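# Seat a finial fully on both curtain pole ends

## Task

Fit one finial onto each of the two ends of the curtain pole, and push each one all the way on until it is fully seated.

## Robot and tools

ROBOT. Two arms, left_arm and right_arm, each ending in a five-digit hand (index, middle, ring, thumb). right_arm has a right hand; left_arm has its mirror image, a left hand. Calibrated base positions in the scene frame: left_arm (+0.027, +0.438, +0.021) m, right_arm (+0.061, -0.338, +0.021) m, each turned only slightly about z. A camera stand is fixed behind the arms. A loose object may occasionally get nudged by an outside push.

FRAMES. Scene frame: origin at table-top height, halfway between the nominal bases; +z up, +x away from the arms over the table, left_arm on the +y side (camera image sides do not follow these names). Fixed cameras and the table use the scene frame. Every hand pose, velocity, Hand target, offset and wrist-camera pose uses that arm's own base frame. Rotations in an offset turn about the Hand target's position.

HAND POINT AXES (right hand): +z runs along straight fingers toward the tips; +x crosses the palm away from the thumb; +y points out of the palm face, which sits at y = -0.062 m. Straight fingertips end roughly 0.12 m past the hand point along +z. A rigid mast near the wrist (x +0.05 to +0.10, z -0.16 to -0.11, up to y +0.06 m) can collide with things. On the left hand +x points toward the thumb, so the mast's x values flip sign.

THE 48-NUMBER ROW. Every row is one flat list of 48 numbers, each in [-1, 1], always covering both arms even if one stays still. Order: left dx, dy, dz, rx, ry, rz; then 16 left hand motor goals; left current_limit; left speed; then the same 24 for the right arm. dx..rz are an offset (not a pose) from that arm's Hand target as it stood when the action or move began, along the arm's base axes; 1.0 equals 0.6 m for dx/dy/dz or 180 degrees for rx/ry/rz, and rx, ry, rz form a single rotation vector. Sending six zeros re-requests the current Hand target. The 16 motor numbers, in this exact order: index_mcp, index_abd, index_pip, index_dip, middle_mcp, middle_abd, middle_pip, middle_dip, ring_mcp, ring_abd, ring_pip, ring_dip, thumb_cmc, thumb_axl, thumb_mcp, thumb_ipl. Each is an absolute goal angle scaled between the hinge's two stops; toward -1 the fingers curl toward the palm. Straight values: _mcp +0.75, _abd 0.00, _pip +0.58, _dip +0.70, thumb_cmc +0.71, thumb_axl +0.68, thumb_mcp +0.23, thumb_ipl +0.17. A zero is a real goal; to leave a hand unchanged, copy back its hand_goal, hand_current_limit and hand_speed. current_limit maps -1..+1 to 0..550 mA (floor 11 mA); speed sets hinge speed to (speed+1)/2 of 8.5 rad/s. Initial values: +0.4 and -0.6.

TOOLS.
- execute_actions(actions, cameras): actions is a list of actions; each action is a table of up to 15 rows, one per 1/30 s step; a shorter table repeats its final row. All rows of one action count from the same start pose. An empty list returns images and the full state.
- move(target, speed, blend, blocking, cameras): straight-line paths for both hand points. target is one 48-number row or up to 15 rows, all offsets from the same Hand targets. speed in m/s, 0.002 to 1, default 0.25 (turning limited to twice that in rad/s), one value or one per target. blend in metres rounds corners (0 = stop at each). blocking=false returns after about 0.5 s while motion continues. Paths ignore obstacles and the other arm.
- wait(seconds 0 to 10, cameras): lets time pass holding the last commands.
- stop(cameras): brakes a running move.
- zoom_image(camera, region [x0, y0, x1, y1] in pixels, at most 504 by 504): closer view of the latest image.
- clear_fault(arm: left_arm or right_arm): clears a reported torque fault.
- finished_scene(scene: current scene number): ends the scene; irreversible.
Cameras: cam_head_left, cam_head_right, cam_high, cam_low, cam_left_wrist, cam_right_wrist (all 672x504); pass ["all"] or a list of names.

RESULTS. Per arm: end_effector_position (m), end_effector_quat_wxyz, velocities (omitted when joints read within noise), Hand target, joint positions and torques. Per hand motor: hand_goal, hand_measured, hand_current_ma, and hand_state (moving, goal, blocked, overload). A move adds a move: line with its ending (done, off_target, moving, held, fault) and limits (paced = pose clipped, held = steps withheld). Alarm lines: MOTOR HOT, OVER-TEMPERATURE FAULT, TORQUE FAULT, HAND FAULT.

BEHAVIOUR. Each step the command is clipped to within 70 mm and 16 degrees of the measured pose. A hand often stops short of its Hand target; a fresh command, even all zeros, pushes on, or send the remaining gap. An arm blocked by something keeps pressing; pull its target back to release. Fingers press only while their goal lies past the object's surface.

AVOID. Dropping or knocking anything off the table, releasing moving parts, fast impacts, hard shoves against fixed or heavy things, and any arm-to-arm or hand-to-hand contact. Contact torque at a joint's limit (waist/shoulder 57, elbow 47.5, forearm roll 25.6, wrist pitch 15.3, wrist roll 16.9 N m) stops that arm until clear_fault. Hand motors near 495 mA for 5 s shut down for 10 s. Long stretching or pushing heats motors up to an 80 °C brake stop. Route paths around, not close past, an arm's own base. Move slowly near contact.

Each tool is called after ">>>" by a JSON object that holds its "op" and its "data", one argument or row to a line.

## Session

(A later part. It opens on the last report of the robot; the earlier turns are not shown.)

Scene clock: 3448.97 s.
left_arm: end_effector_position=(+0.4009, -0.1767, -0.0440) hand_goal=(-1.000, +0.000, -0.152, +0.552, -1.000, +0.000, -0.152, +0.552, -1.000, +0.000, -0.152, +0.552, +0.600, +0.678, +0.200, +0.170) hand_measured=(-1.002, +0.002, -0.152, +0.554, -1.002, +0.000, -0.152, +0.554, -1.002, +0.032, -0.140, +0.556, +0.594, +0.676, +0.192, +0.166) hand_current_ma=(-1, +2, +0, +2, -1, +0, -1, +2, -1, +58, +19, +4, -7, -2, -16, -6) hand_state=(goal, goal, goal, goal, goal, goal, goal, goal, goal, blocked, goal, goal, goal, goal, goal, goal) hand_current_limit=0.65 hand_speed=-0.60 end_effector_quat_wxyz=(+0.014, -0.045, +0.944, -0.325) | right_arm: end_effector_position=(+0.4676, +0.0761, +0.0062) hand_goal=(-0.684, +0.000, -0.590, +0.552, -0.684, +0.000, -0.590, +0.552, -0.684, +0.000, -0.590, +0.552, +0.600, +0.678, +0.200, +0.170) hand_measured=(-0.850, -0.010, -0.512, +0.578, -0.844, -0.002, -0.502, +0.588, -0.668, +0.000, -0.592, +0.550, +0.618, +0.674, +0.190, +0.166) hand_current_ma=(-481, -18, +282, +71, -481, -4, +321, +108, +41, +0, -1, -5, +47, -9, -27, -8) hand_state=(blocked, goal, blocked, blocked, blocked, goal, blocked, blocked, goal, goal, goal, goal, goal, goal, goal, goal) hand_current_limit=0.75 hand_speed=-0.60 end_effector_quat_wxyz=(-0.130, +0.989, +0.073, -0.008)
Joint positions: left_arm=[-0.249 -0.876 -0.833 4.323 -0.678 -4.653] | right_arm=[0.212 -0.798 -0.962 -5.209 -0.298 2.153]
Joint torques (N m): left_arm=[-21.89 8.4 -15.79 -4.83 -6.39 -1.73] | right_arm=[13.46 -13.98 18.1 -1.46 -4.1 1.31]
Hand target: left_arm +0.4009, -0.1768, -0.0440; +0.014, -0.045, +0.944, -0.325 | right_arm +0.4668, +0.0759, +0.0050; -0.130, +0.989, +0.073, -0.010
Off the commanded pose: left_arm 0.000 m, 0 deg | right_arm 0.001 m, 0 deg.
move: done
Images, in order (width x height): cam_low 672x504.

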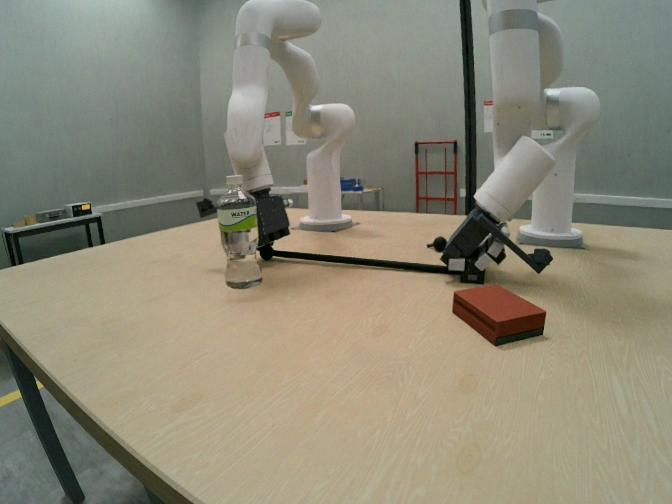

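>>> {"op": "move", "data": {
  "target": [0.00025,-0.0033,0,0,0,0,-1,0,-0.153,0.551,-1,0,-0.153,0.551,-1,0,-0.153,0.551,0.6,0.677,0.2,0.17,0.65,-0.6,0,0,0,0,0,0,-0.685,0,-0.591,0.551,-0.685,0,-0.591,0.551,-0.685,0,-0.591,0.551,0.6,0.677,0.2,0.17,0.75,-0.6],
  "speed": 0.01,
  "cameras": ["cam_low"]
}}

>>> {"op": "zoom_image", "data": {
  "camera": "cam_low",
  "region": [255, 235, 315, 275]
}}

Scene clock: 3457.97 s.
left_arm: end_effector_position=(+0.4011, -0.1788, -0.0440) hand_goal=(-1.000, +0.000, -0.152, +0.552, -1.000, +0.000, -0.152, +0.552, -1.000, +0.000, -0.152, +0.552, +0.600, +0.678, +0.200, +0.170) hand_measured=(-1.002, +0.002, -0.152, +0.554, -1.002, +0.000, -0.152, +0.554, -1.002, +0.032, -0.140, +0.556, +0.594, +0.676, +0.192, +0.166) hand_current_ma=(-1, +2, +0, +2, -1, +0, +0, +2, -1, +58, +19, +4, -7, -2, -15, -6) hand_state=(goal, goal, goal, goal, goal, goal, goal, goal, goal, blocked, goal, goal, goal, goal, goal, goal) hand_current_limit=0.65 hand_speed=-0.60 end_effector_quat_wxyz=(+0.014, -0.045, +0.944, -0.325) | right_arm: end_effector_position=(+0.4676, +0.0761, +0.0061) hand_goal=(-0.684, +0.000, -0.590, +0.552, -0.684, +0.000, -0.590, +0.552, -0.684, +0.000, -0.590, +0.552, +0.600, +0.678, +0.200, +0.170) hand_measured=(-0.850, -0.010, -0.512, +0.578, -0.844, -0.002, -0.502, +0.588, -0.668, +0.000, -0.592, +0.550, +0.618, +0.674, +0.190, +0.166) hand_current_ma=(-481, -18, +282, +71, -481, -4, +321, +108, +41, +0, -1, -5, +47, -9, -27, -8) hand_state=(blocked, goal, blocked, blocked, blocked, goal, blocked, blocked, goal, goal, goal, goal, goal, goal, goal, goal) hand_current_limit=0.75 hand_speed=-0.60 end_effector_quat_wxyz=(-0.130, +0.989, +0.073, -0.008)
Joint positions: left_arm=[-0.254 -0.877 -0.835 4.32 -0.678 -4.655] | right_arm=[0.212 -0.798 -0.962 -5.209 -0.298 2.153]
Joint torques (N m): left_arm=[-17.72 11.28 -14.59 -4.51 -4.89 -1.56] | right_arm=[13.75 -13.44 17.81 -1.28 -4.17 1.23]
Hand target: left_arm +0.4011, -0.1788, -0.0440; +0.014, -0.045, +0.944, -0.325 | right_arm +0.4668, +0.0759, +0.0050; -0.130, +0.989, +0.073, -0.010
Off the commanded pose: left_arm 0.000 m, 0 deg | right_arm 0.001 m, 0 deg.
move: done
Images, in order (width x height): cam_low 672x504.

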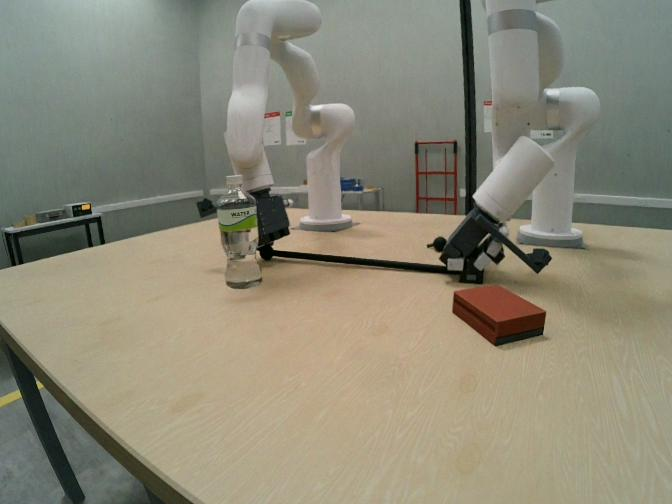

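Scaled by 8.400 from the camera's 672x504 image, which has a finer 960x720 frame.

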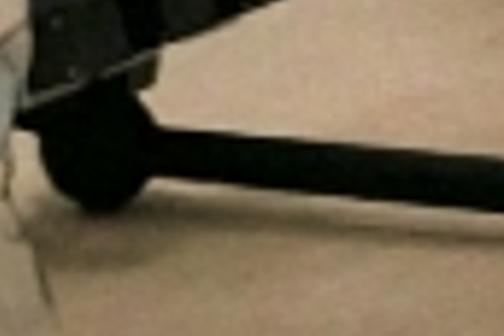

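>>> {"op": "zoom_image", "data": {
  "camera": "cam_low",
  "region": [420, 235, 540, 315]
}}

>>> {"op": "execute_actions", "data": {
  "actions": [],
  "cameras": ["cam_left_wrist","cam_head_left","cam_low"]
}}

>>> {"op": "zoom_image", "data": {
  "camera": "cam_head_left",
  "region": [240, 260, 500, 380]
}}

Scaled by 4.200 from the camera's 672x504 image, which has a finer 960x720 frame.

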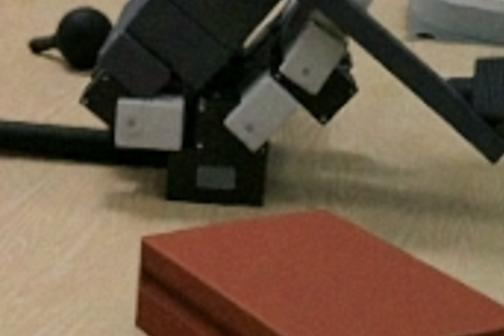

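Scene clock: 3467.07 s.
left_arm: end_effector_position=(+0.4011, -0.1788, -0.0440) hand_goal=(-1.000, +0.000, -0.152, +0.552, -1.000, +0.000, -0.152, +0.552, -1.000, +0.000, -0.152, +0.552, +0.600, +0.678, +0.200, +0.170) hand_measured=(-1.002, +0.002, -0.152, +0.554, -1.002, +0.000, -0.152, +0.554, -1.002, +0.032, -0.140, +0.556, +0.594, +0.676, +0.192, +0.166) hand_current_ma=(-1, +2, +0, +2, -1, +0, +0, +2, -1, +58, +19, +4, -7, -2, -15, -6) hand_state=(goal, goal, goal, goal, goal, goal, goal, goal, goal, blocked, goal, goal, goal, goal, goal, goal) hand_current_limit=0.65 hand_speed=-0.60 end_effector_quat_wxyz=(+0.014, -0.045, +0.944, -0.325) | right_arm: end_effector_position=(+0.4676, +0.0761, +0.0061) hand_goal=(-0.684, +0.000, -0.590, +0.552, -0.684, +0.000, -0.590, +0.552, -0.684, +0.000, -0.590, +0.552, +0.600, +0.678, +0.200, +0.170) hand_measured=(-0.850, -0.010, -0.512, +0.578, -0.844, -0.002, -0.502, +0.588, -0.668, +0.000, -0.592, +0.550, +0.618, +0.674, +0.190, +0.166) hand_current_ma=(-481, -18, +282, +71, -481, -4, +321, +108, +41, +0, -1, -5, +47, -9, -27, -8) hand_state=(blocked, goal, blocked, blocked, blocked, goal, blocked, blocked, goal, goal, goal, goal, goal, goal, goal, goal) hand_current_limit=0.75 hand_speed=-0.60 end_effector_quat_wxyz=(-0.130, +0.989, +0.073, -0.008)
Joint positions: left_arm=[-0.254 -0.877 -0.835 4.32 -0.678 -4.655] | right_arm=[0.212 -0.798 -0.962 -5.209 -0.298 2.153]
Joint velocities: within noise
Joint torques (N m): left_arm=[-18.28 10.86 -14.45 -4.61 -5.98 -1.59] | right_arm=[13.85 -15.44 17.03 -1.1 -4.1 1.22]
Hand target: left_arm +0.4011, -0.1788, -0.0440; +0.014, -0.045, +0.944, -0.325 | right_arm +0.4668, +0.0759, +0.0050; -0.130, +0.989, +0.073, -0.010
Off the commanded pose: left_arm 0.000 m, 0 deg | right_arm 0.001 m, 0 deg.
camera_calibration:
cam_left_wrist: T_world_to_cam=[[0.802298, -0.459321, 0.381237, -0.416691], [-0.433824, -0.00997858, 0.900942, 0.164469], [-0.410018, -0.888214, -0.20727, 0.119783], [0, 0, 0, 1]] pos_world=[0.454774, -0.0833614, 0.0355087]
Images, in order (width x height): cam_head_left 672x504, cam_low 672x504, cam_left_wrist 672x504.

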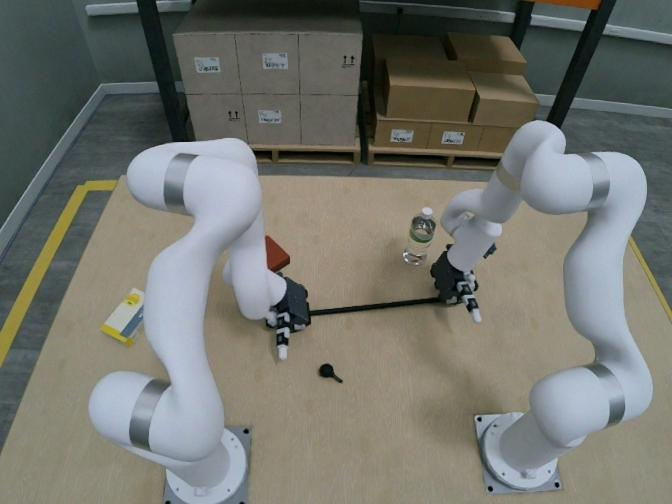

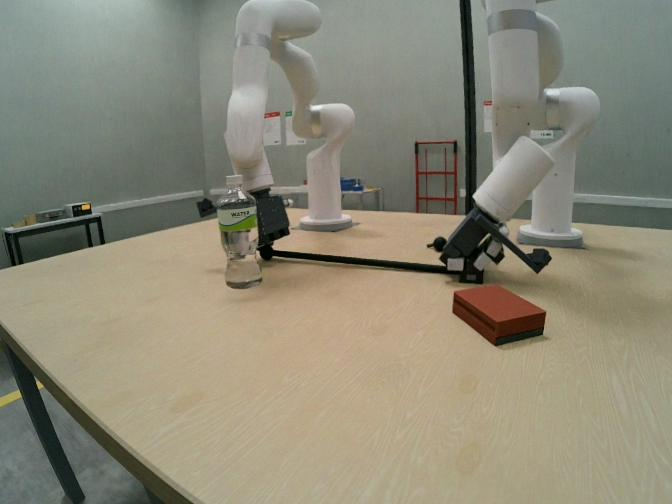

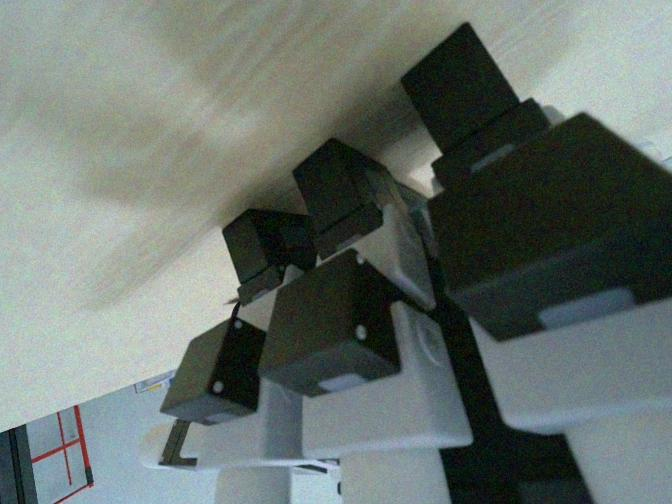

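Scaled by 1.938 from the camera's 672x504 image, which has a finer 960x720 frame.

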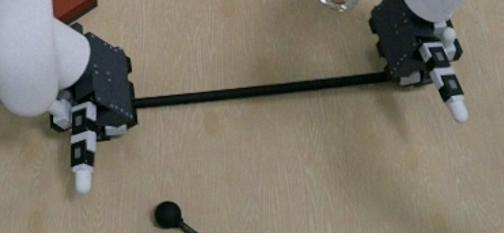

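>>> {"op": "move", "data": {
  "target": [0.00025,-0.0033,0,0,0,0,-1,0,-0.153,0.551,-1,0,-0.153,0.551,-1,0,-0.153,0.551,0.6,0.677,0.2,0.17,0.65,-0.6,0,0,0,0,0,0,-0.685,0,-0.591,0.551,-0.685,0,-0.591,0.551,-0.685,0,-0.591,0.551,0.6,0.677,0.2,0.17,0.75,-0.6],
  "speed": 0.01,
  "cameras": ["cam_low","cam_right_wrist"]
}}

>>> {"op": "zoom_image", "data": {
  "camera": "cam_low",
  "region": [255, 235, 315, 275]
}}

>>> {"op": "zoom_image", "data": {
  "camera": "cam_right_wrist",
  "region": [300, 80, 480, 260]
}}

Scene clock: 3477.47 s.
left_arm: end_effector_position=(+0.4012, -0.1807, -0.0440) hand_goal=(-1.000, +0.000, -0.152, +0.552, -1.000, +0.000, -0.152, +0.552, -1.000, +0.000, -0.152, +0.552, +0.600, +0.678, +0.200, +0.170) hand_measured=(-1.002, +0.002, -0.152, +0.554, -1.002, +0.000, -0.152, +0.554, -1.002, +0.032, -0.140, +0.556, +0.594, +0.676, +0.192, +0.166) hand_current_ma=(-1, +2, +0, +2, -2, +0, +0, +2, -1, +58, +19, +4, -7, -2, -15, -6) hand_state=(goal, goal, goal, goal, goal, goal, goal, goal, goal, blocked, goal, goal, goal, goal, goal, goal) hand_current_limit=0.65 hand_speed=-0.60 end_effector_quat_wxyz=(+0.014, -0.045, +0.944, -0.325) | right_arm: end_effector_position=(+0.4676, +0.0761, +0.0061) hand_goal=(-0.684, +0.000, -0.590, +0.552, -0.684, +0.000, -0.590, +0.552, -0.684, +0.000, -0.590, +0.552, +0.600, +0.678, +0.200, +0.170) hand_measured=(-0.850, -0.010, -0.512, +0.578, -0.844, -0.002, -0.502, +0.588, -0.668, +0.000, -0.592, +0.550, +0.618, +0.674, +0.190, +0.166) hand_current_ma=(-481, -18, +282, +71, -481, -4, +321, +108, +41, +0, -1, -5, +47, -9, -27, -8) hand_state=(blocked, goal, blocked, blocked, blocked, goal, blocked, blocked, goal, goal, goal, goal, goal, goal, goal, goal) hand_current_limit=0.75 hand_speed=-0.60 end_effector_quat_wxyz=(-0.130, +0.989, +0.073, -0.008)
Joint positions: left_arm=[-0.258 -0.877 -0.837 4.317 -0.678 -4.657] | right_arm=[0.212 -0.798 -0.962 -5.209 -0.298 2.153]
Joint torques (N m): left_arm=[-23.36 8.97 -15.63 -4.47 -7.16 -1.59] | right_arm=[13.6 -13.29 17.05 -0.96 -4.02 1.17]
Hand target: left_arm +0.4012, -0.1808, -0.0440; +0.014, -0.045, +0.944, -0.325 | right_arm +0.4668, +0.0759, +0.0050; -0.130, +0.989, +0.073, -0.010
Off the commanded pose: left_arm 0.000 m, 0 deg | right_arm 0.001 m, 0 deg.
move: done
camera_calibration:
cam_right_wrist: T_world_to_cam=[[-0.650323, -0.747049, -0.13783, 0.384037], [-0.4891, 0.272928, 0.828427, 0.156845], [-0.581259, 0.606158, -0.542873, 0.356767], [0, 0, 0, 1]] pos_world=[0.533835, 0.02783, 0.116676]
Images, in order (width x height): cam_low 672x504, cam_right_wrist 672x504.

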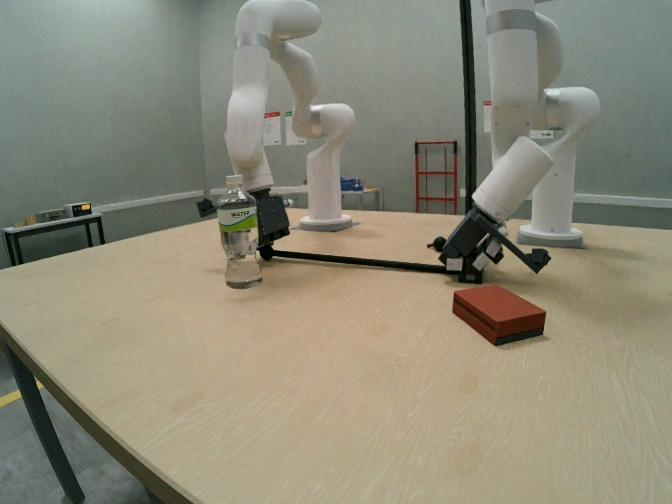

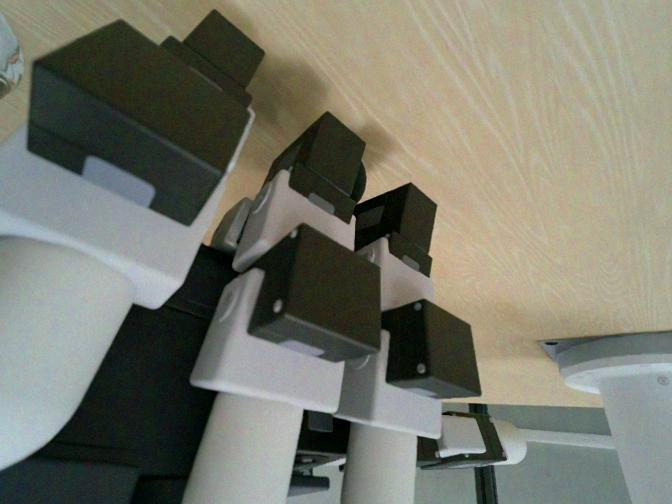

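Scaled by 8.400 from the camera's 672x504 image, which has a finer 960x720 frame.

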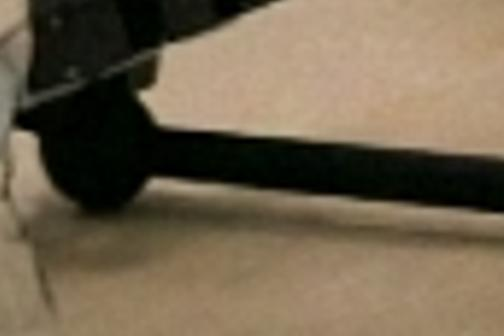

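Scaled by 2.800 from the camera's 672x504 image, which has a finer 960x720 frame.

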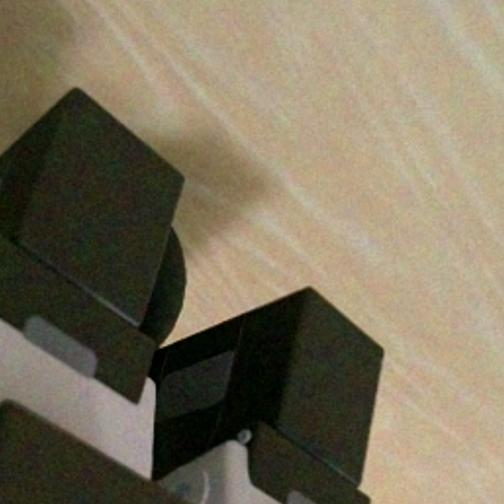

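>>> {"op": "move", "data": {
  "target": [
    [0,0.01,0,0,0,0,-1,0,-0.153,0.551,-1,0,-0.153,0.551,-1,0,-0.153,0.551,0.6,0.677,0.2,0.17,0.3,-0.6,0,0,0.02,0,0,0,-0.685,0,-0.591,0.551,-0.685,0,-0.591,0.551,-0.685,0,-0.591,0.551,0.6,0.677,0.2,0.17,0.5,-0.6],
    [-0.02,0.1,0.15,0,0,0,-1,0,-0.153,0.551,-1,0,-0.153,0.551,-1,0,-0.153,0.551,0.6,0.677,0.2,0.17,0.3,-0.6,0,-0.08,0.15,0,0,0,-0.685,0,-0.591,0.551,-0.685,0,-0.591,0.551,-0.685,0,-0.591,0.551,0.6,0.677,0.2,0.17,0.5,-0.6]
  ],
  "speed": [0.03,0.15],
  "blend": [0.005,0],
  "cameras": ["cam_low","cam_right_wrist","cam_left_wrist","cam_head_left"]
}}

>>> {"op": "zoom_image", "data": {
  "camera": "cam_low",
  "region": [255, 235, 315, 275]
}}

>>> {"op": "zoom_image", "data": {
  "camera": "cam_head_left",
  "region": [250, 270, 490, 390]
}}

Scene clock: 3511.17 s.
left_arm: end_effector_position=(+0.3892, -0.1207, +0.0460) hand_goal=(-1.000, +0.000, -0.152, +0.552, -1.000, +0.000, -0.152, +0.552, -1.000, +0.000, -0.152, +0.552, +0.600, +0.678, +0.200, +0.170) hand_measured=(-0.992, +0.002, -0.152, +0.554, -0.994, +0.000, -0.152, +0.554, -0.998, +0.032, -0.144, +0.556, +0.594, +0.676, +0.192, +0.166) hand_current_ma=(+11, +2, +0, +2, +9, +0, +0, +2, +1, +58, +12, +4, -7, -2, -15, -6) hand_state=(goal, goal, goal, goal, goal, goal, goal, goal, goal, blocked, goal, goal, goal, goal, goal, goal) hand_current_limit=0.30 hand_speed=-0.60 end_effector_quat_wxyz=(+0.014, -0.045, +0.945, -0.325) | right_arm: end_effector_position=(+0.4667, +0.0279, +0.0950) hand_goal=(-0.684, +0.000, -0.590, +0.552, -0.684, +0.000, -0.590, +0.552, -0.684, +0.000, -0.590, +0.552, +0.600, +0.678, +0.200, +0.170) hand_measured=(-0.680, -0.004, -0.586, +0.554, -0.678, -0.002, -0.586, +0.554, -0.668, +0.000, -0.592, +0.550, +0.600, +0.676, +0.190, +0.166) hand_current_ma=(+10, -5, +8, +4, +13, -4, +8, +5, +41, +0, -1, -5, +0, -2, -27, -8) hand_state=(goal, goal, goal, goal, goal, goal, goal, goal, goal, goal, goal, goal, goal, goal, goal, goal) hand_current_limit=0.50 hand_speed=-0.60 end_effector_quat_wxyz=(-0.130, +0.989, +0.073, -0.010)
Joint positions: left_arm=[-0.123 -0.611 -0.696 4.608 -0.649 -4.855] | right_arm=[0.115 -0.585 -0.897 -5.579 -0.41 2.446]
Joint torques (N m): left_arm=[5.47 33.1 -4.18 4.88 -1.99 -1.5] | right_arm=[-5.31 38.75 -30.62 -3.21 -2.31 1.33]
Hand target: left_arm +0.3892, -0.1208, +0.0460; +0.014, -0.045, +0.944, -0.325 | right_arm +0.4668, +0.0279, +0.0950; -0.130, +0.989, +0.073, -0.010
Off the commanded pose: left_arm 0.000 m, 0 deg | right_arm 0.000 m, 0 deg.
move: done
camera_calibration:
cam_left_wrist: T_world_to_cam=[[0.802364, -0.45935, 0.381064, -0.414777], [-0.433805, -0.0103424, 0.900947, 0.078784], [-0.409909, -0.888195, -0.207567, 0.185152], [0, 0, 0, 1]] pos_world=[0.442874, -0.0252623, 0.125508]
cam_right_wrist: T_world_to_cam=[[-0.650611, -0.747171, -0.1358, 0.359675], [-0.487044, 0.273338, 0.829502, 0.0948883], [-0.582661, 0.605824, -0.541742, 0.434238], [0, 0, 0, 1]] pos_world=[0.533236, -0.0202697, 0.205379]
Images, in order (width x height): cam_head_left 672x504, cam_low 672x504, cam_left_wrist 672x504, cam_right_wrist 672x504.

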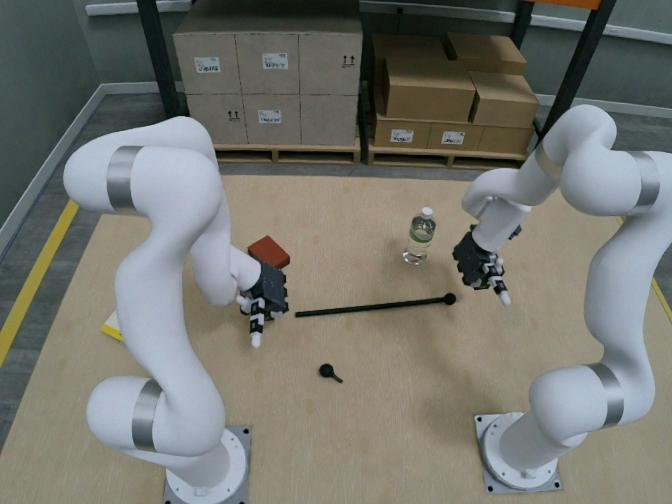

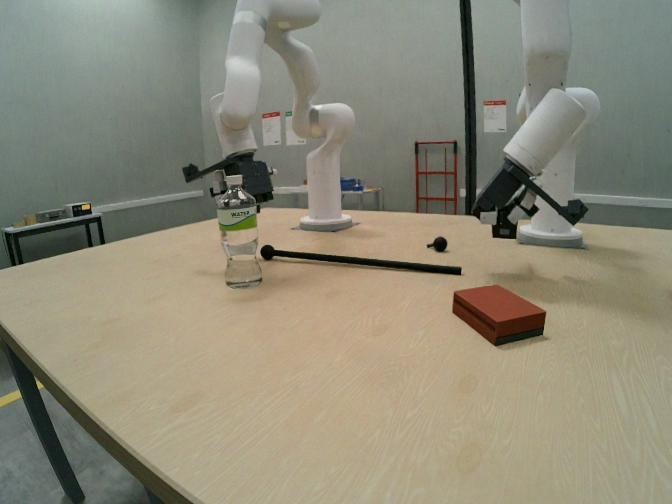

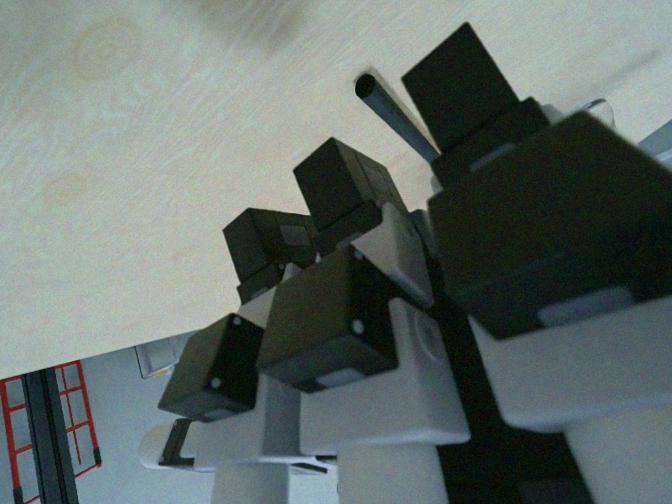

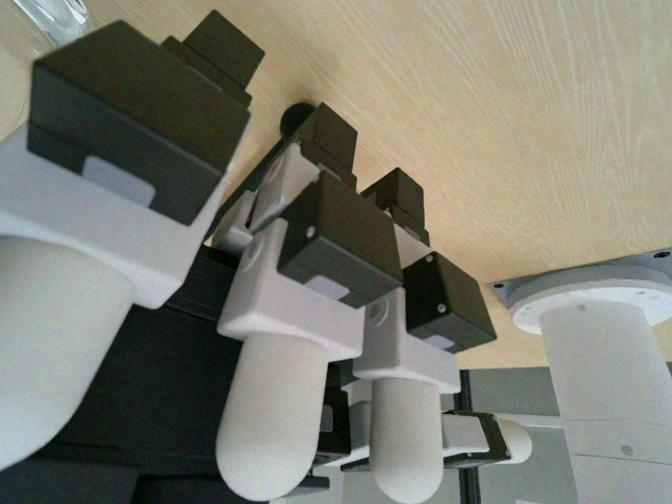

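Scaled by 8.400 from the camera's 672x504 image, which has a finer 960x720 frame.

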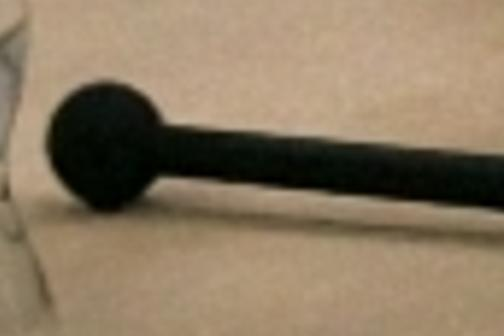

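Scaled by 2.100 from the camera's 672x504 image, which has a finer 960x720 frame.

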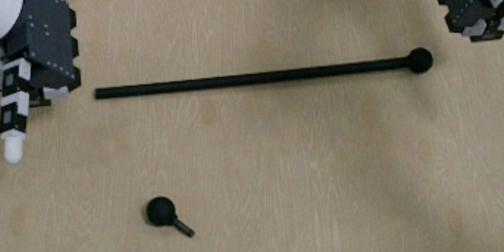

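>>> {"op": "move", "data": {
  "target": [
    [0,0,0.15,0,0,0,0.616,0,-0.518,0.552,0.616,0,-0.518,0.552,-0.07,0,-0.736,-0.174,-0.671,0.677,0.169,-0.049,0.4,-0.5,-0.0378,0.0902,0.0917,0,0,0,-0.685,0,-0.591,0.551,-0.685,0,-0.591,0.551,-0.685,0,-0.591,0.551,0.6,0.677,0.2,0.17,0.4,-0.6],
    [-0.2370,-0.3487,0.1733,-0.1771,0.0321,-0.1701,0.616,0,-0.518,0.552,0.616,0,-0.518,0.552,-0.07,0,-0.736,-0.174,-0.671,0.677,0.169,-0.049,0.4,-0.5,-0.0378,0.0902,0.0917,0,0,0,-0.685,0,-0.591,0.551,-0.685,0,-0.591,0.551,-0.685,0,-0.591,0.551,0.6,0.677,0.2,0.17,0.4,-0.6]
  ],
  "speed": [0.15,0.2],
  "cameras": ["cam_right_wrist","cam_left_wrist","cam_head_left"]
}}

Scene clock: 3552.93 s.
left_arm: end_effector_position=(+0.2471, -0.3300, +0.1500) hand_goal=(+0.616, +0.000, -0.518, +0.552, +0.616, +0.000, -0.518, +0.552, -0.070, +0.000, -0.736, -0.174, -0.670, +0.678, +0.170, -0.048) hand_measured=(+0.608, +0.002, -0.514, +0.554, +0.608, +0.000, -0.514, +0.554, -0.068, +0.004, -0.730, -0.172, -0.668, +0.676, +0.168, -0.046) hand_current_ma=(-12, +2, +4, +2, -11, +0, +5, +2, +1, +3, +8, +3, +3, -2, -2, +2) hand_state=(goal, goal, goal, goal, goal, goal, goal, goal, goal, goal, goal, goal, goal, goal, goal, goal) hand_current_limit=0.40 hand_speed=-0.50 end_effector_quat_wxyz=(-0.131, +0.185, +0.798, -0.559) | right_arm: end_effector_position=(+0.4441, +0.0821, +0.1500) hand_goal=(-0.684, +0.000, -0.590, +0.552, -0.684, +0.000, -0.590, +0.552, -0.684, +0.000, -0.590, +0.552, +0.600, +0.678, +0.200, +0.170) hand_measured=(-0.678, -0.004, -0.586, +0.554, -0.678, -0.002, -0.586, +0.554, -0.668, +0.000, -0.592, +0.550, +0.600, +0.676, +0.190, +0.166) hand_current_ma=(+11, -4, +7, +4, +14, -4, +8, +5, +41, +0, -1, -5, +0, -2, -27, -8) hand_state=(goal, goal, goal, goal, goal, goal, goal, goal, goal, goal, goal, goal, goal, goal, goal, goal) hand_current_limit=0.40 hand_speed=-0.60 end_effector_quat_wxyz=(-0.130, +0.989, +0.073, -0.010)
Joint positions: left_arm=[-0.481 -0.494 -0.628 4.737 -1.222 -4.857] | right_arm=[0.234 -0.447 -0.857 -5.668 -0.462 2.667]
Joint torques (N m): left_arm=[-4.92 12.32 -14.27 -5.09 -4.55 1.52] | right_arm=[7.07 36.32 -31.35 -2.91 -2.29 1.47]
Hand target: left_arm +0.2470, -0.3300, +0.1500; -0.131, +0.185, +0.798, -0.559 | right_arm +0.4441, +0.0821, +0.1500; -0.130, +0.989, +0.073, -0.010
Off the commanded pose: left_arm 0.000 m, 0 deg | right_arm 0.000 m, 0 deg.
move: done
camera_calibration:
cam_left_wrist: T_world_to_cam=[[0.5689, -0.555978, 0.606005, -0.444434], [-0.168146, 0.642668, 0.747466, 0.0940576], [-0.805034, -0.52713, 0.272128, 0.10741], [0, 0, 0, 1]] pos_world=[0.355122, -0.250924, 0.169795]
cam_right_wrist: T_world_to_cam=[[-0.650604, -0.74716, -0.135893, 0.392896], [-0.487172, 0.27336, 0.82942, 0.0234738], [-0.582562, 0.605827, -0.541844, 0.418121], [0, 0, 0, 1]] pos_world=[0.510636, 0.0338303, 0.260479]
Images, in order (width x height): cam_head_left 672x504, cam_left_wrist 672x504, cam_right_wrist 672x504.

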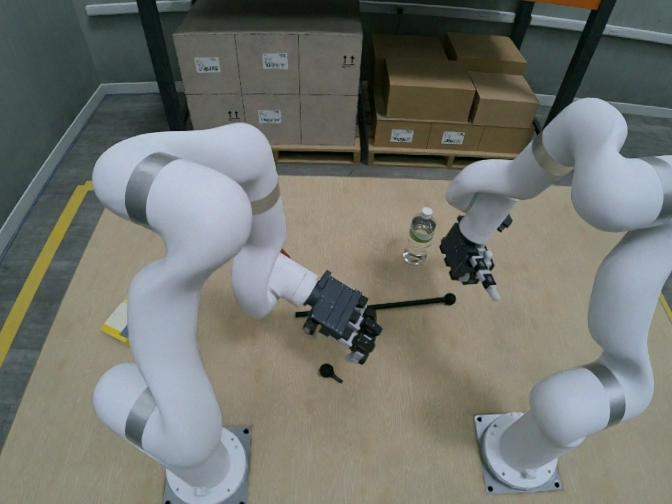

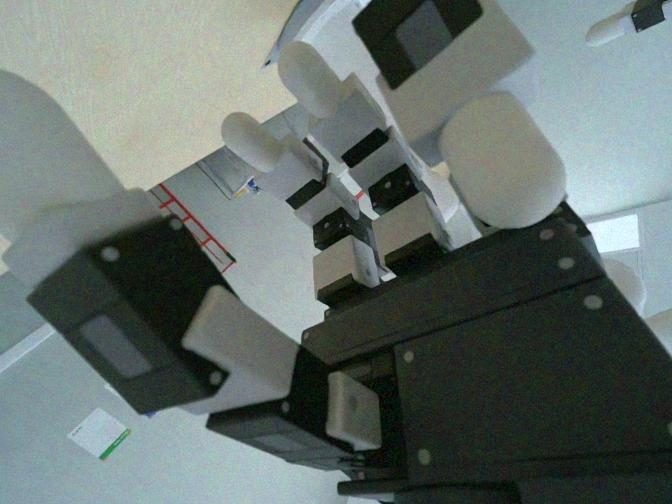

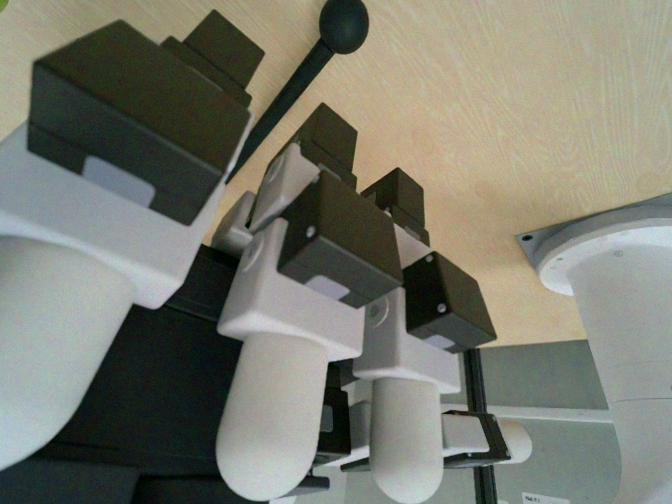

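>>> {"op": "move", "data": {
  "target": [
    [0.035,0.194,0,0.2747,-0.1338,0,-0.685,0,-0.591,0.551,-0.685,0,-0.591,0.551,-0.685,0,-0.591,0.551,0.6,0.677,0.2,0.17,0.4,-0.4,0.003,-0.0627,-0.1667,0.1264,0.0189,-0.0044,-1,0,-0.153,0.551,-1,0,-0.153,0.551,-1,0,-0.153,0.551,0.6,0.677,0.2,0.17,0.65,-0.5],
    [0.035,0.194,0,0.2747,-0.1338,0,-0.685,0,-0.591,0.551,-0.685,0,-0.591,0.551,-0.685,0,-0.591,0.551,0.6,0.677,0.2,0.17,0.4,-0.4,0.003,-0.0627,-0.3167,0.1264,0.0189,-0.0044,-1,0,-0.153,0.551,-1,0,-0.153,0.551,-1,0,-0.153,0.551,0.6,0.677,0.2,0.17,0.65,-0.5]
  ],
  "speed": [0.2,0.08],
  "cameras": ["cam_left_wrist","cam_low","cam_right_wrist"]
}}

>>> {"op": "zoom_image", "data": {
  "camera": "cam_low",
  "region": [200, 220, 320, 300]
}}

Scene clock: 3608.60 s.
left_arm: end_effector_position=(+0.2680, -0.2136, +0.1500) hand_goal=(-0.684, +0.000, -0.590, +0.552, -0.684, +0.000, -0.590, +0.552, -0.684, +0.000, -0.590, +0.552, +0.600, +0.678, +0.200, +0.170) hand_measured=(-0.668, +0.002, -0.586, +0.554, -0.670, +0.000, -0.586, +0.554, -0.670, +0.004, -0.590, +0.550, +0.592, +0.676, +0.196, +0.168) hand_current_ma=(+30, +2, +5, +2, +26, +0, +6, +2, +25, +3, +0, -3, -12, -2, -6, -4) hand_state=(goal, goal, goal, goal, goal, goal, goal, goal, goal, goal, goal, goal, goal, goal, goal, goal) hand_current_limit=0.40 hand_speed=-0.40 end_effector_quat_wxyz=(-0.031, +0.223, +0.966, -0.127) | right_arm: end_effector_position=(+0.4460, +0.0444, -0.0399) hand_goal=(-1.000, +0.000, -0.152, +0.552, -1.000, +0.000, -0.152, +0.552, -1.000, +0.000, -0.152, +0.552, +0.600, +0.678, +0.200, +0.170) hand_measured=(-0.984, -0.004, -0.152, +0.554, -0.978, -0.002, -0.152, +0.554, -0.978, +0.032, -0.156, +0.550, +0.596, +0.676, +0.192, +0.166) hand_current_ma=(+45, -4, -1, +4, +61, -4, -1, +5, +63, +77, -8, -2, -6, -2, -24, -8) hand_state=(goal, goal, goal, goal, blocked, goal, goal, goal, blocked, blocked, goal, goal, goal, goal, goal, goal) hand_current_limit=0.65 hand_speed=-0.50 end_effector_quat_wxyz=(-0.325, +0.944, +0.063, -0.023)
Joint positions: left_arm=[-0.725 -0.248 -0.567 5.476 -0.354 -5.789] | right_arm=[-0.042 -0.909 -0.959 -4.954 -0.673 1.654]
Joint torques (N m): left_arm=[-5.33 9.09 -16.9 5.36 -2.85 -1.51] | right_arm=[-1.66 16.04 -22.1 2.07 1.74 -1.32]
Hand target: left_arm +0.2680, -0.2136, +0.1500; -0.031, +0.223, +0.966, -0.127 | right_arm +0.4459, +0.0444, -0.0400; -0.325, +0.944, +0.063, -0.023
Off the commanded pose: left_arm 0.000 m, 0 deg | right_arm 0.000 m, 0 deg.
move: done
camera_calibration:
cam_left_wrist: T_world_to_cam=[[0.39838, -0.906129, 0.142213, -0.351196], [-0.53035, -0.101063, 0.841733, -0.0530859], [-0.748346, -0.410752, -0.520827, 0.314211], [0, 0, 0, 1]] pos_world=[0.346894, -0.194531, 0.258278]
cam_right_wrist: T_world_to_cam=[[-0.675599, -0.635175, -0.374324, 0.33678], [-0.433866, -0.0679764, 0.898409, 0.186379], [-0.596093, 0.769371, -0.229656, 0.350336], [0, 0, 0, 1]] pos_world=[0.517225, -0.0429548, 0.0390772]
Images, in order (width x height): cam_low 672x504, cam_left_wrist 672x504, cam_right_wrist 672x504.

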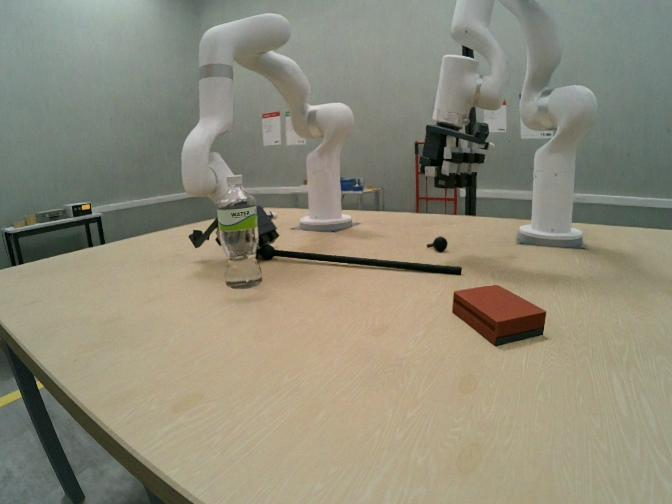

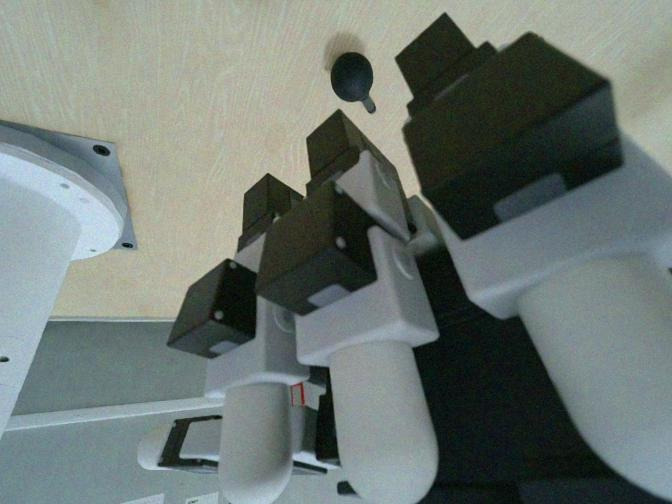

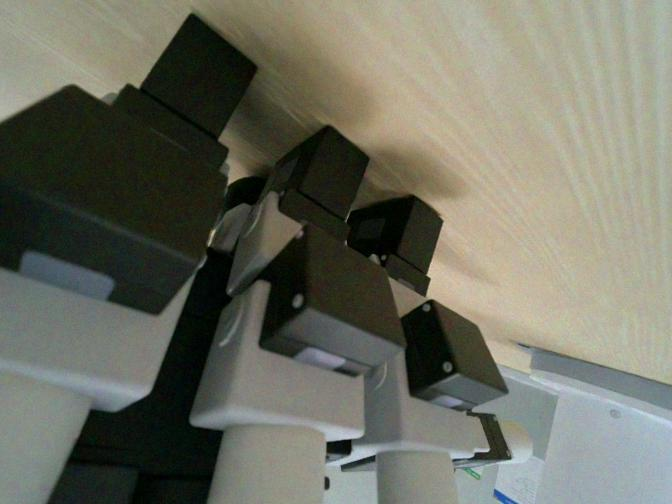

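Scaled by 4.200 from the camera's 672x504 image, which has a finer 960x720 frame.

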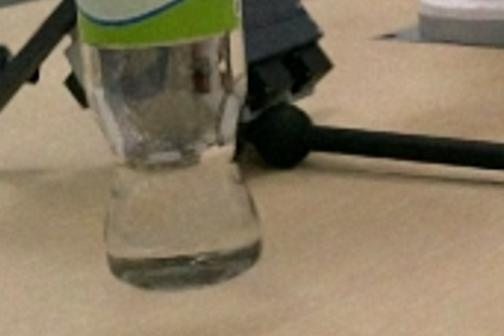

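>>> {"op": "move", "data": {
  "target": [
    [-0.0623,-0.1677,-0.05,-0.2641,0.1541,-0.0440,0.616,0,-0.518,0.552,0.616,0,-0.518,0.552,-0.07,0,-0.736,-0.174,-0.671,0.677,0.169,-0.049,0.4,-0.4,0,0,0,0,0,0,-1,0,-0.153,0.551,-1,0,-0.153,0.551,-1,0,-0.153,0.551,0.6,0.677,0.2,0.17,0.65,-0.6],
    [-0.0623,-0.1677,-0.2208,-0.2641,0.1541,-0.0440,0.616,0,-0.518,0.552,0.616,0,-0.518,0.552,-0.07,0,-0.736,-0.174,-0.671,0.677,0.169,-0.049,0.4,-0.4,0,0,0,0,0,0,-1,0,-0.153,0.551,-1,0,-0.153,0.551,-1,0,-0.153,0.551,0.6,0.677,0.2,0.17,0.65,-0.6]
  ],
  "speed": [0.2,0.05],
  "cameras": ["cam_left_wrist","cam_low","cam_head_left"]
}}

>>> {"op": "zoom_image", "data": {
  "camera": "cam_low",
  "region": [380, 180, 520, 300]
}}

>>> {"op": "zoom_image", "data": {
  "camera": "cam_head_left",
  "region": [270, 300, 410, 420]
}}

Scene clock: 3632.63 s.
left_arm: end_effector_position=(+0.2307, -0.3142, +0.0175) hand_goal=(+0.616, +0.000, -0.518, +0.552, +0.616, +0.000, -0.518, +0.552, -0.070, +0.000, -0.736, -0.174, -0.670, +0.678, +0.170, -0.048) hand_measured=(+0.612, +0.002, -0.518, +0.554, +0.612, +0.000, -0.518, +0.554, -0.068, +0.004, -0.732, -0.172, -0.668, +0.676, +0.168, -0.046) hand_current_ma=(-5, +2, +0, +2, -5, +0, +0, +2, +2, +3, +6, +3, +2, -2, -2, +1) hand_state=(goal, goal, goal, goal, goal, goal, goal, goal, goal, goal, goal, goal, goal, goal, goal, goal) hand_current_limit=0.40 hand_speed=-0.40 end_effector_quat_wxyz=(-0.172, +0.244, +0.782, -0.547) | right_arm: end_effector_position=(+0.4459, +0.0444, -0.0400) hand_goal=(-1.000, +0.000, -0.152, +0.552, -1.000, +0.000, -0.152, +0.552, -1.000, +0.000, -0.152, +0.552, +0.600, +0.678, +0.200, +0.170) hand_measured=(-0.984, -0.004, -0.152, +0.554, -0.978, -0.002, -0.152, +0.554, -0.978, +0.032, -0.156, +0.550, +0.596, +0.676, +0.192, +0.166) hand_current_ma=(+45, -4, -1, +4, +61, -4, -1, +5, +63, +77, -8, -2, -6, -2, -24, -8) hand_state=(goal, goal, goal, goal, blocked, goal, goal, goal, blocked, blocked, goal, goal, goal, goal, goal, goal) hand_current_limit=0.65 hand_speed=-0.60 end_effector_quat_wxyz=(-0.325, +0.944, +0.063, -0.023)
Joint positions: left_arm=[-0.477 -0.875 -0.75 4.796 -1.208 -4.582] | right_arm=[-0.042 -0.909 -0.959 -4.954 -0.673 1.654]
Joint torques (N m): left_arm=[0.85 17.56 -10.8 -4.78 0.91 1.53] | right_arm=[9.82 15.77 -7.53 2.27 1.62 -1.24]
Hand target: left_arm +0.2307, -0.3142, +0.0175; -0.172, +0.244, +0.782, -0.547 | right_arm +0.4459, +0.0444, -0.0400; -0.325, +0.944, +0.063, -0.023
Off the commanded pose: left_arm 0.000 m, 0 deg | right_arm 0.000 m, 0 deg.
move: done
camera_calibration:
cam_left_wrist: T_world_to_cam=[[0.479456, -0.634706, 0.606028, -0.350111], [-0.0703723, 0.660546, 0.74748, 0.163271], [-0.87474, -0.401032, 0.272037, 0.194238], [0, 0, 0, 1]] pos_world=[0.34926, -0.25217, 0.037295]
Images, in order (width x height): cam_head_left 672x504, cam_low 672x504, cam_left_wrist 672x504.

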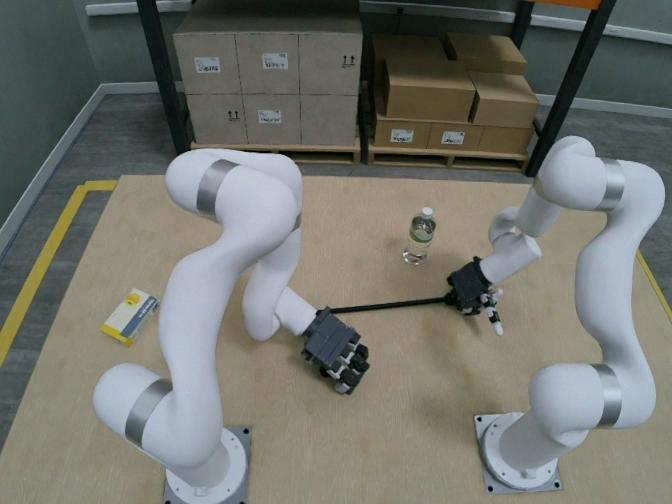

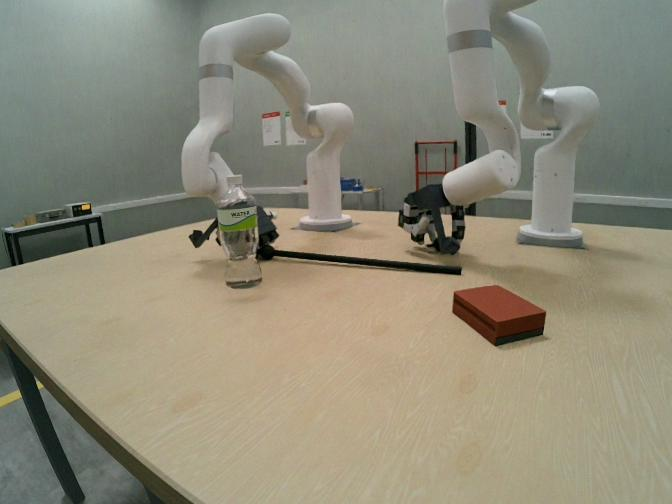

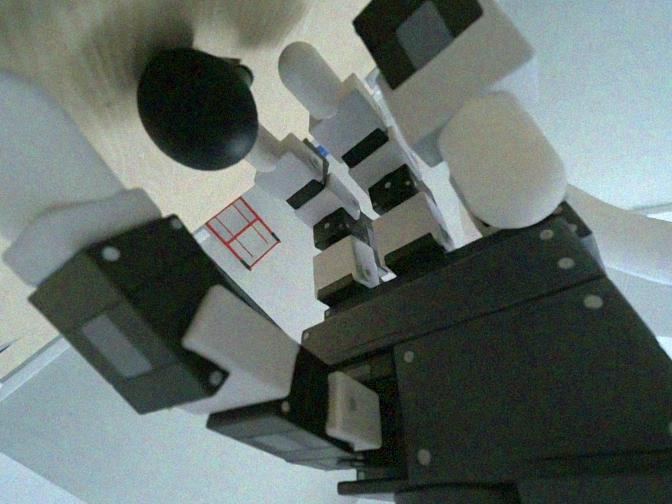

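Scaled by 3.600 from the camera's 672x504 image, which has a finer 960x720 frame.

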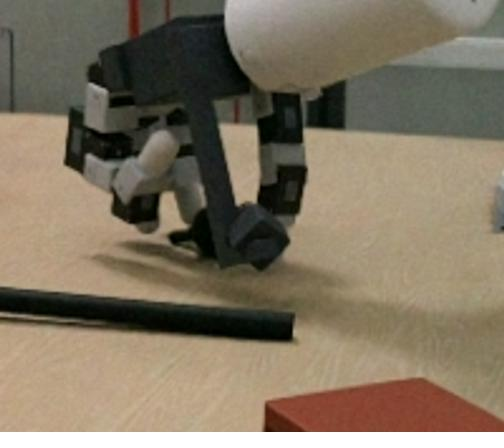

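Scaled by 3.600 from the camera's 672x504 image, which has a finer 960x720 frame.

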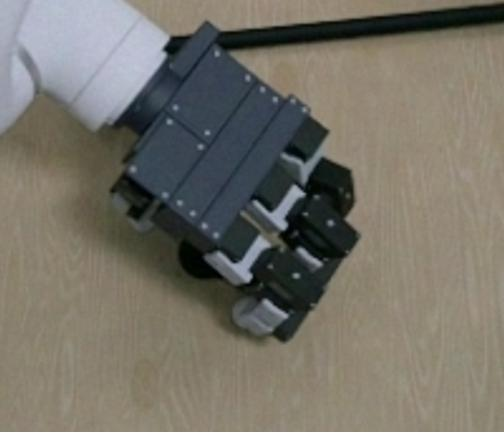

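>>> {"op": "zoom_image", "data": {
  "camera": "cam_low",
  "region": [400, 195, 470, 265]
}}

>>> {"op": "execute_actions", "data": {
  "actions": [],
  "cameras": ["cam_head_right"]
}}

>>> {"op": "zoom_image", "data": {
  "camera": "cam_head_right",
  "region": [270, 300, 410, 420]
}}

Scaled by 7.200 from the camera's 672x504 image, which has a finer 960x720 frame.

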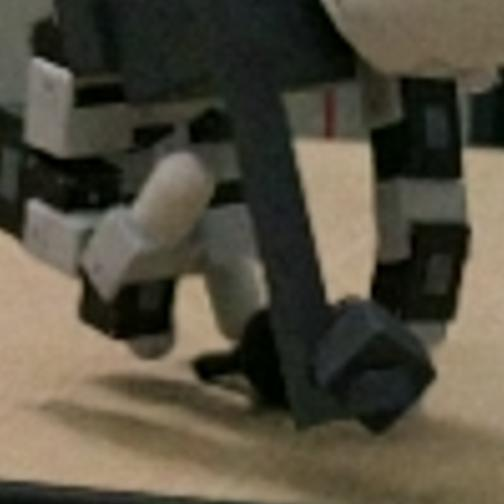

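Scene clock: 3663.17 s.
left_arm: end_effector_position=(+0.2307, -0.3142, +0.0175) hand_goal=(+0.616, +0.000, -0.518, +0.552, +0.616, +0.000, -0.518, +0.552, -0.070, +0.000, -0.736, -0.174, -0.670, +0.678, +0.170, -0.048) hand_measured=(+0.612, +0.002, -0.518, +0.554, +0.612, +0.000, -0.518, +0.554, -0.068, +0.004, -0.732, -0.172, -0.668, +0.676, +0.168, -0.046) hand_current_ma=(-5, +2, +0, +2, -5, +0, +0, +2, +2, +3, +6, +3, +2, -2, -2, +1) hand_state=(goal, goal, goal, goal, goal, goal, goal, goal, goal, goal, goal, goal, goal, goal, goal, goal) hand_current_limit=0.40 hand_speed=-0.40 end_effector_quat_wxyz=(-0.172, +0.244, +0.782, -0.547) | right_arm: end_effector_position=(+0.4459, +0.0444, -0.0400) hand_goal=(-1.000, +0.000, -0.152, +0.552, -1.000, +0.000, -0.152, +0.552, -1.000, +0.000, -0.152, +0.552, +0.600, +0.678, +0.200, +0.170) hand_measured=(-0.984, -0.004, -0.152, +0.554, -0.978, -0.002, -0.152, +0.554, -0.978, +0.032, -0.156, +0.550, +0.596, +0.676, +0.192, +0.166) hand_current_ma=(+45, -4, -1, +4, +61, -4, -1, +5, +63, +77, -8, -2, -6, -2, -24, -8) hand_state=(goal, goal, goal, goal, blocked, goal, goal, goal, blocked, blocked, goal, goal, goal, goal, goal, goal) hand_current_limit=0.65 hand_speed=-0.60 end_effector_quat_wxyz=(-0.325, +0.944, +0.063, -0.023)
Joint positions: left_arm=[-0.477 -0.875 -0.75 4.796 -1.208 -4.582] | right_arm=[-0.042 -0.909 -0.959 -4.954 -0.673 1.654]
Joint velocities: within noise
Joint torques (N m): left_arm=[-4.03 16.37 -10.78 -4.48 0.84 1.43] | right_arm=[8.41 17.75 -6.74 2.05 1.56 -1.2]
Hand target: left_arm +0.2307, -0.3142, +0.0175; -0.172, +0.244, +0.782, -0.547 | right_arm +0.4459, +0.0444, -0.0400; -0.325, +0.944, +0.063, -0.023
Off the commanded pose: left_arm 0.000 m, 0 deg | right_arm 0.000 m, 0 deg.
Images, in order (width x height): cam_head_right 672x504.

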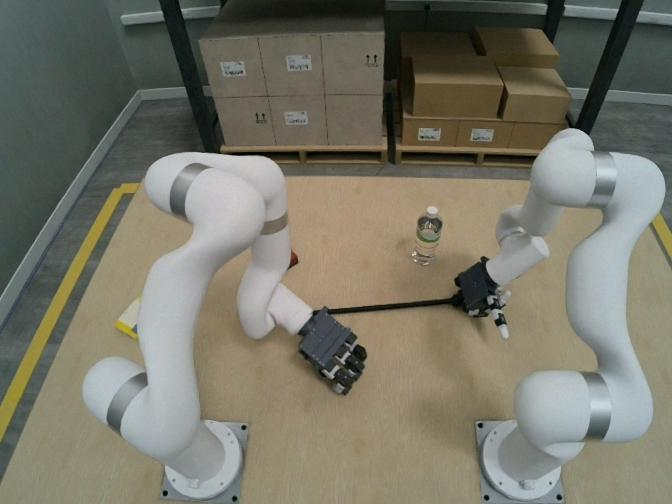

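Scaled by 3.600 from the camera's 672x504 image, which has a finer 960x720 frame.

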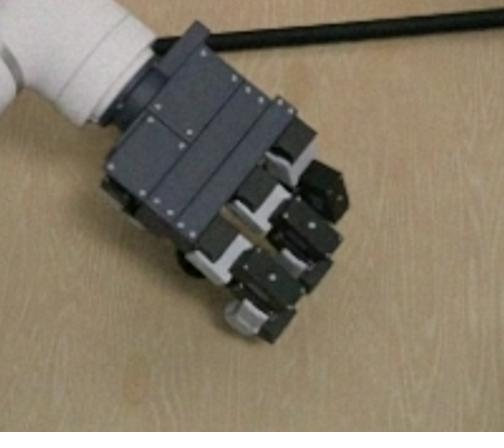

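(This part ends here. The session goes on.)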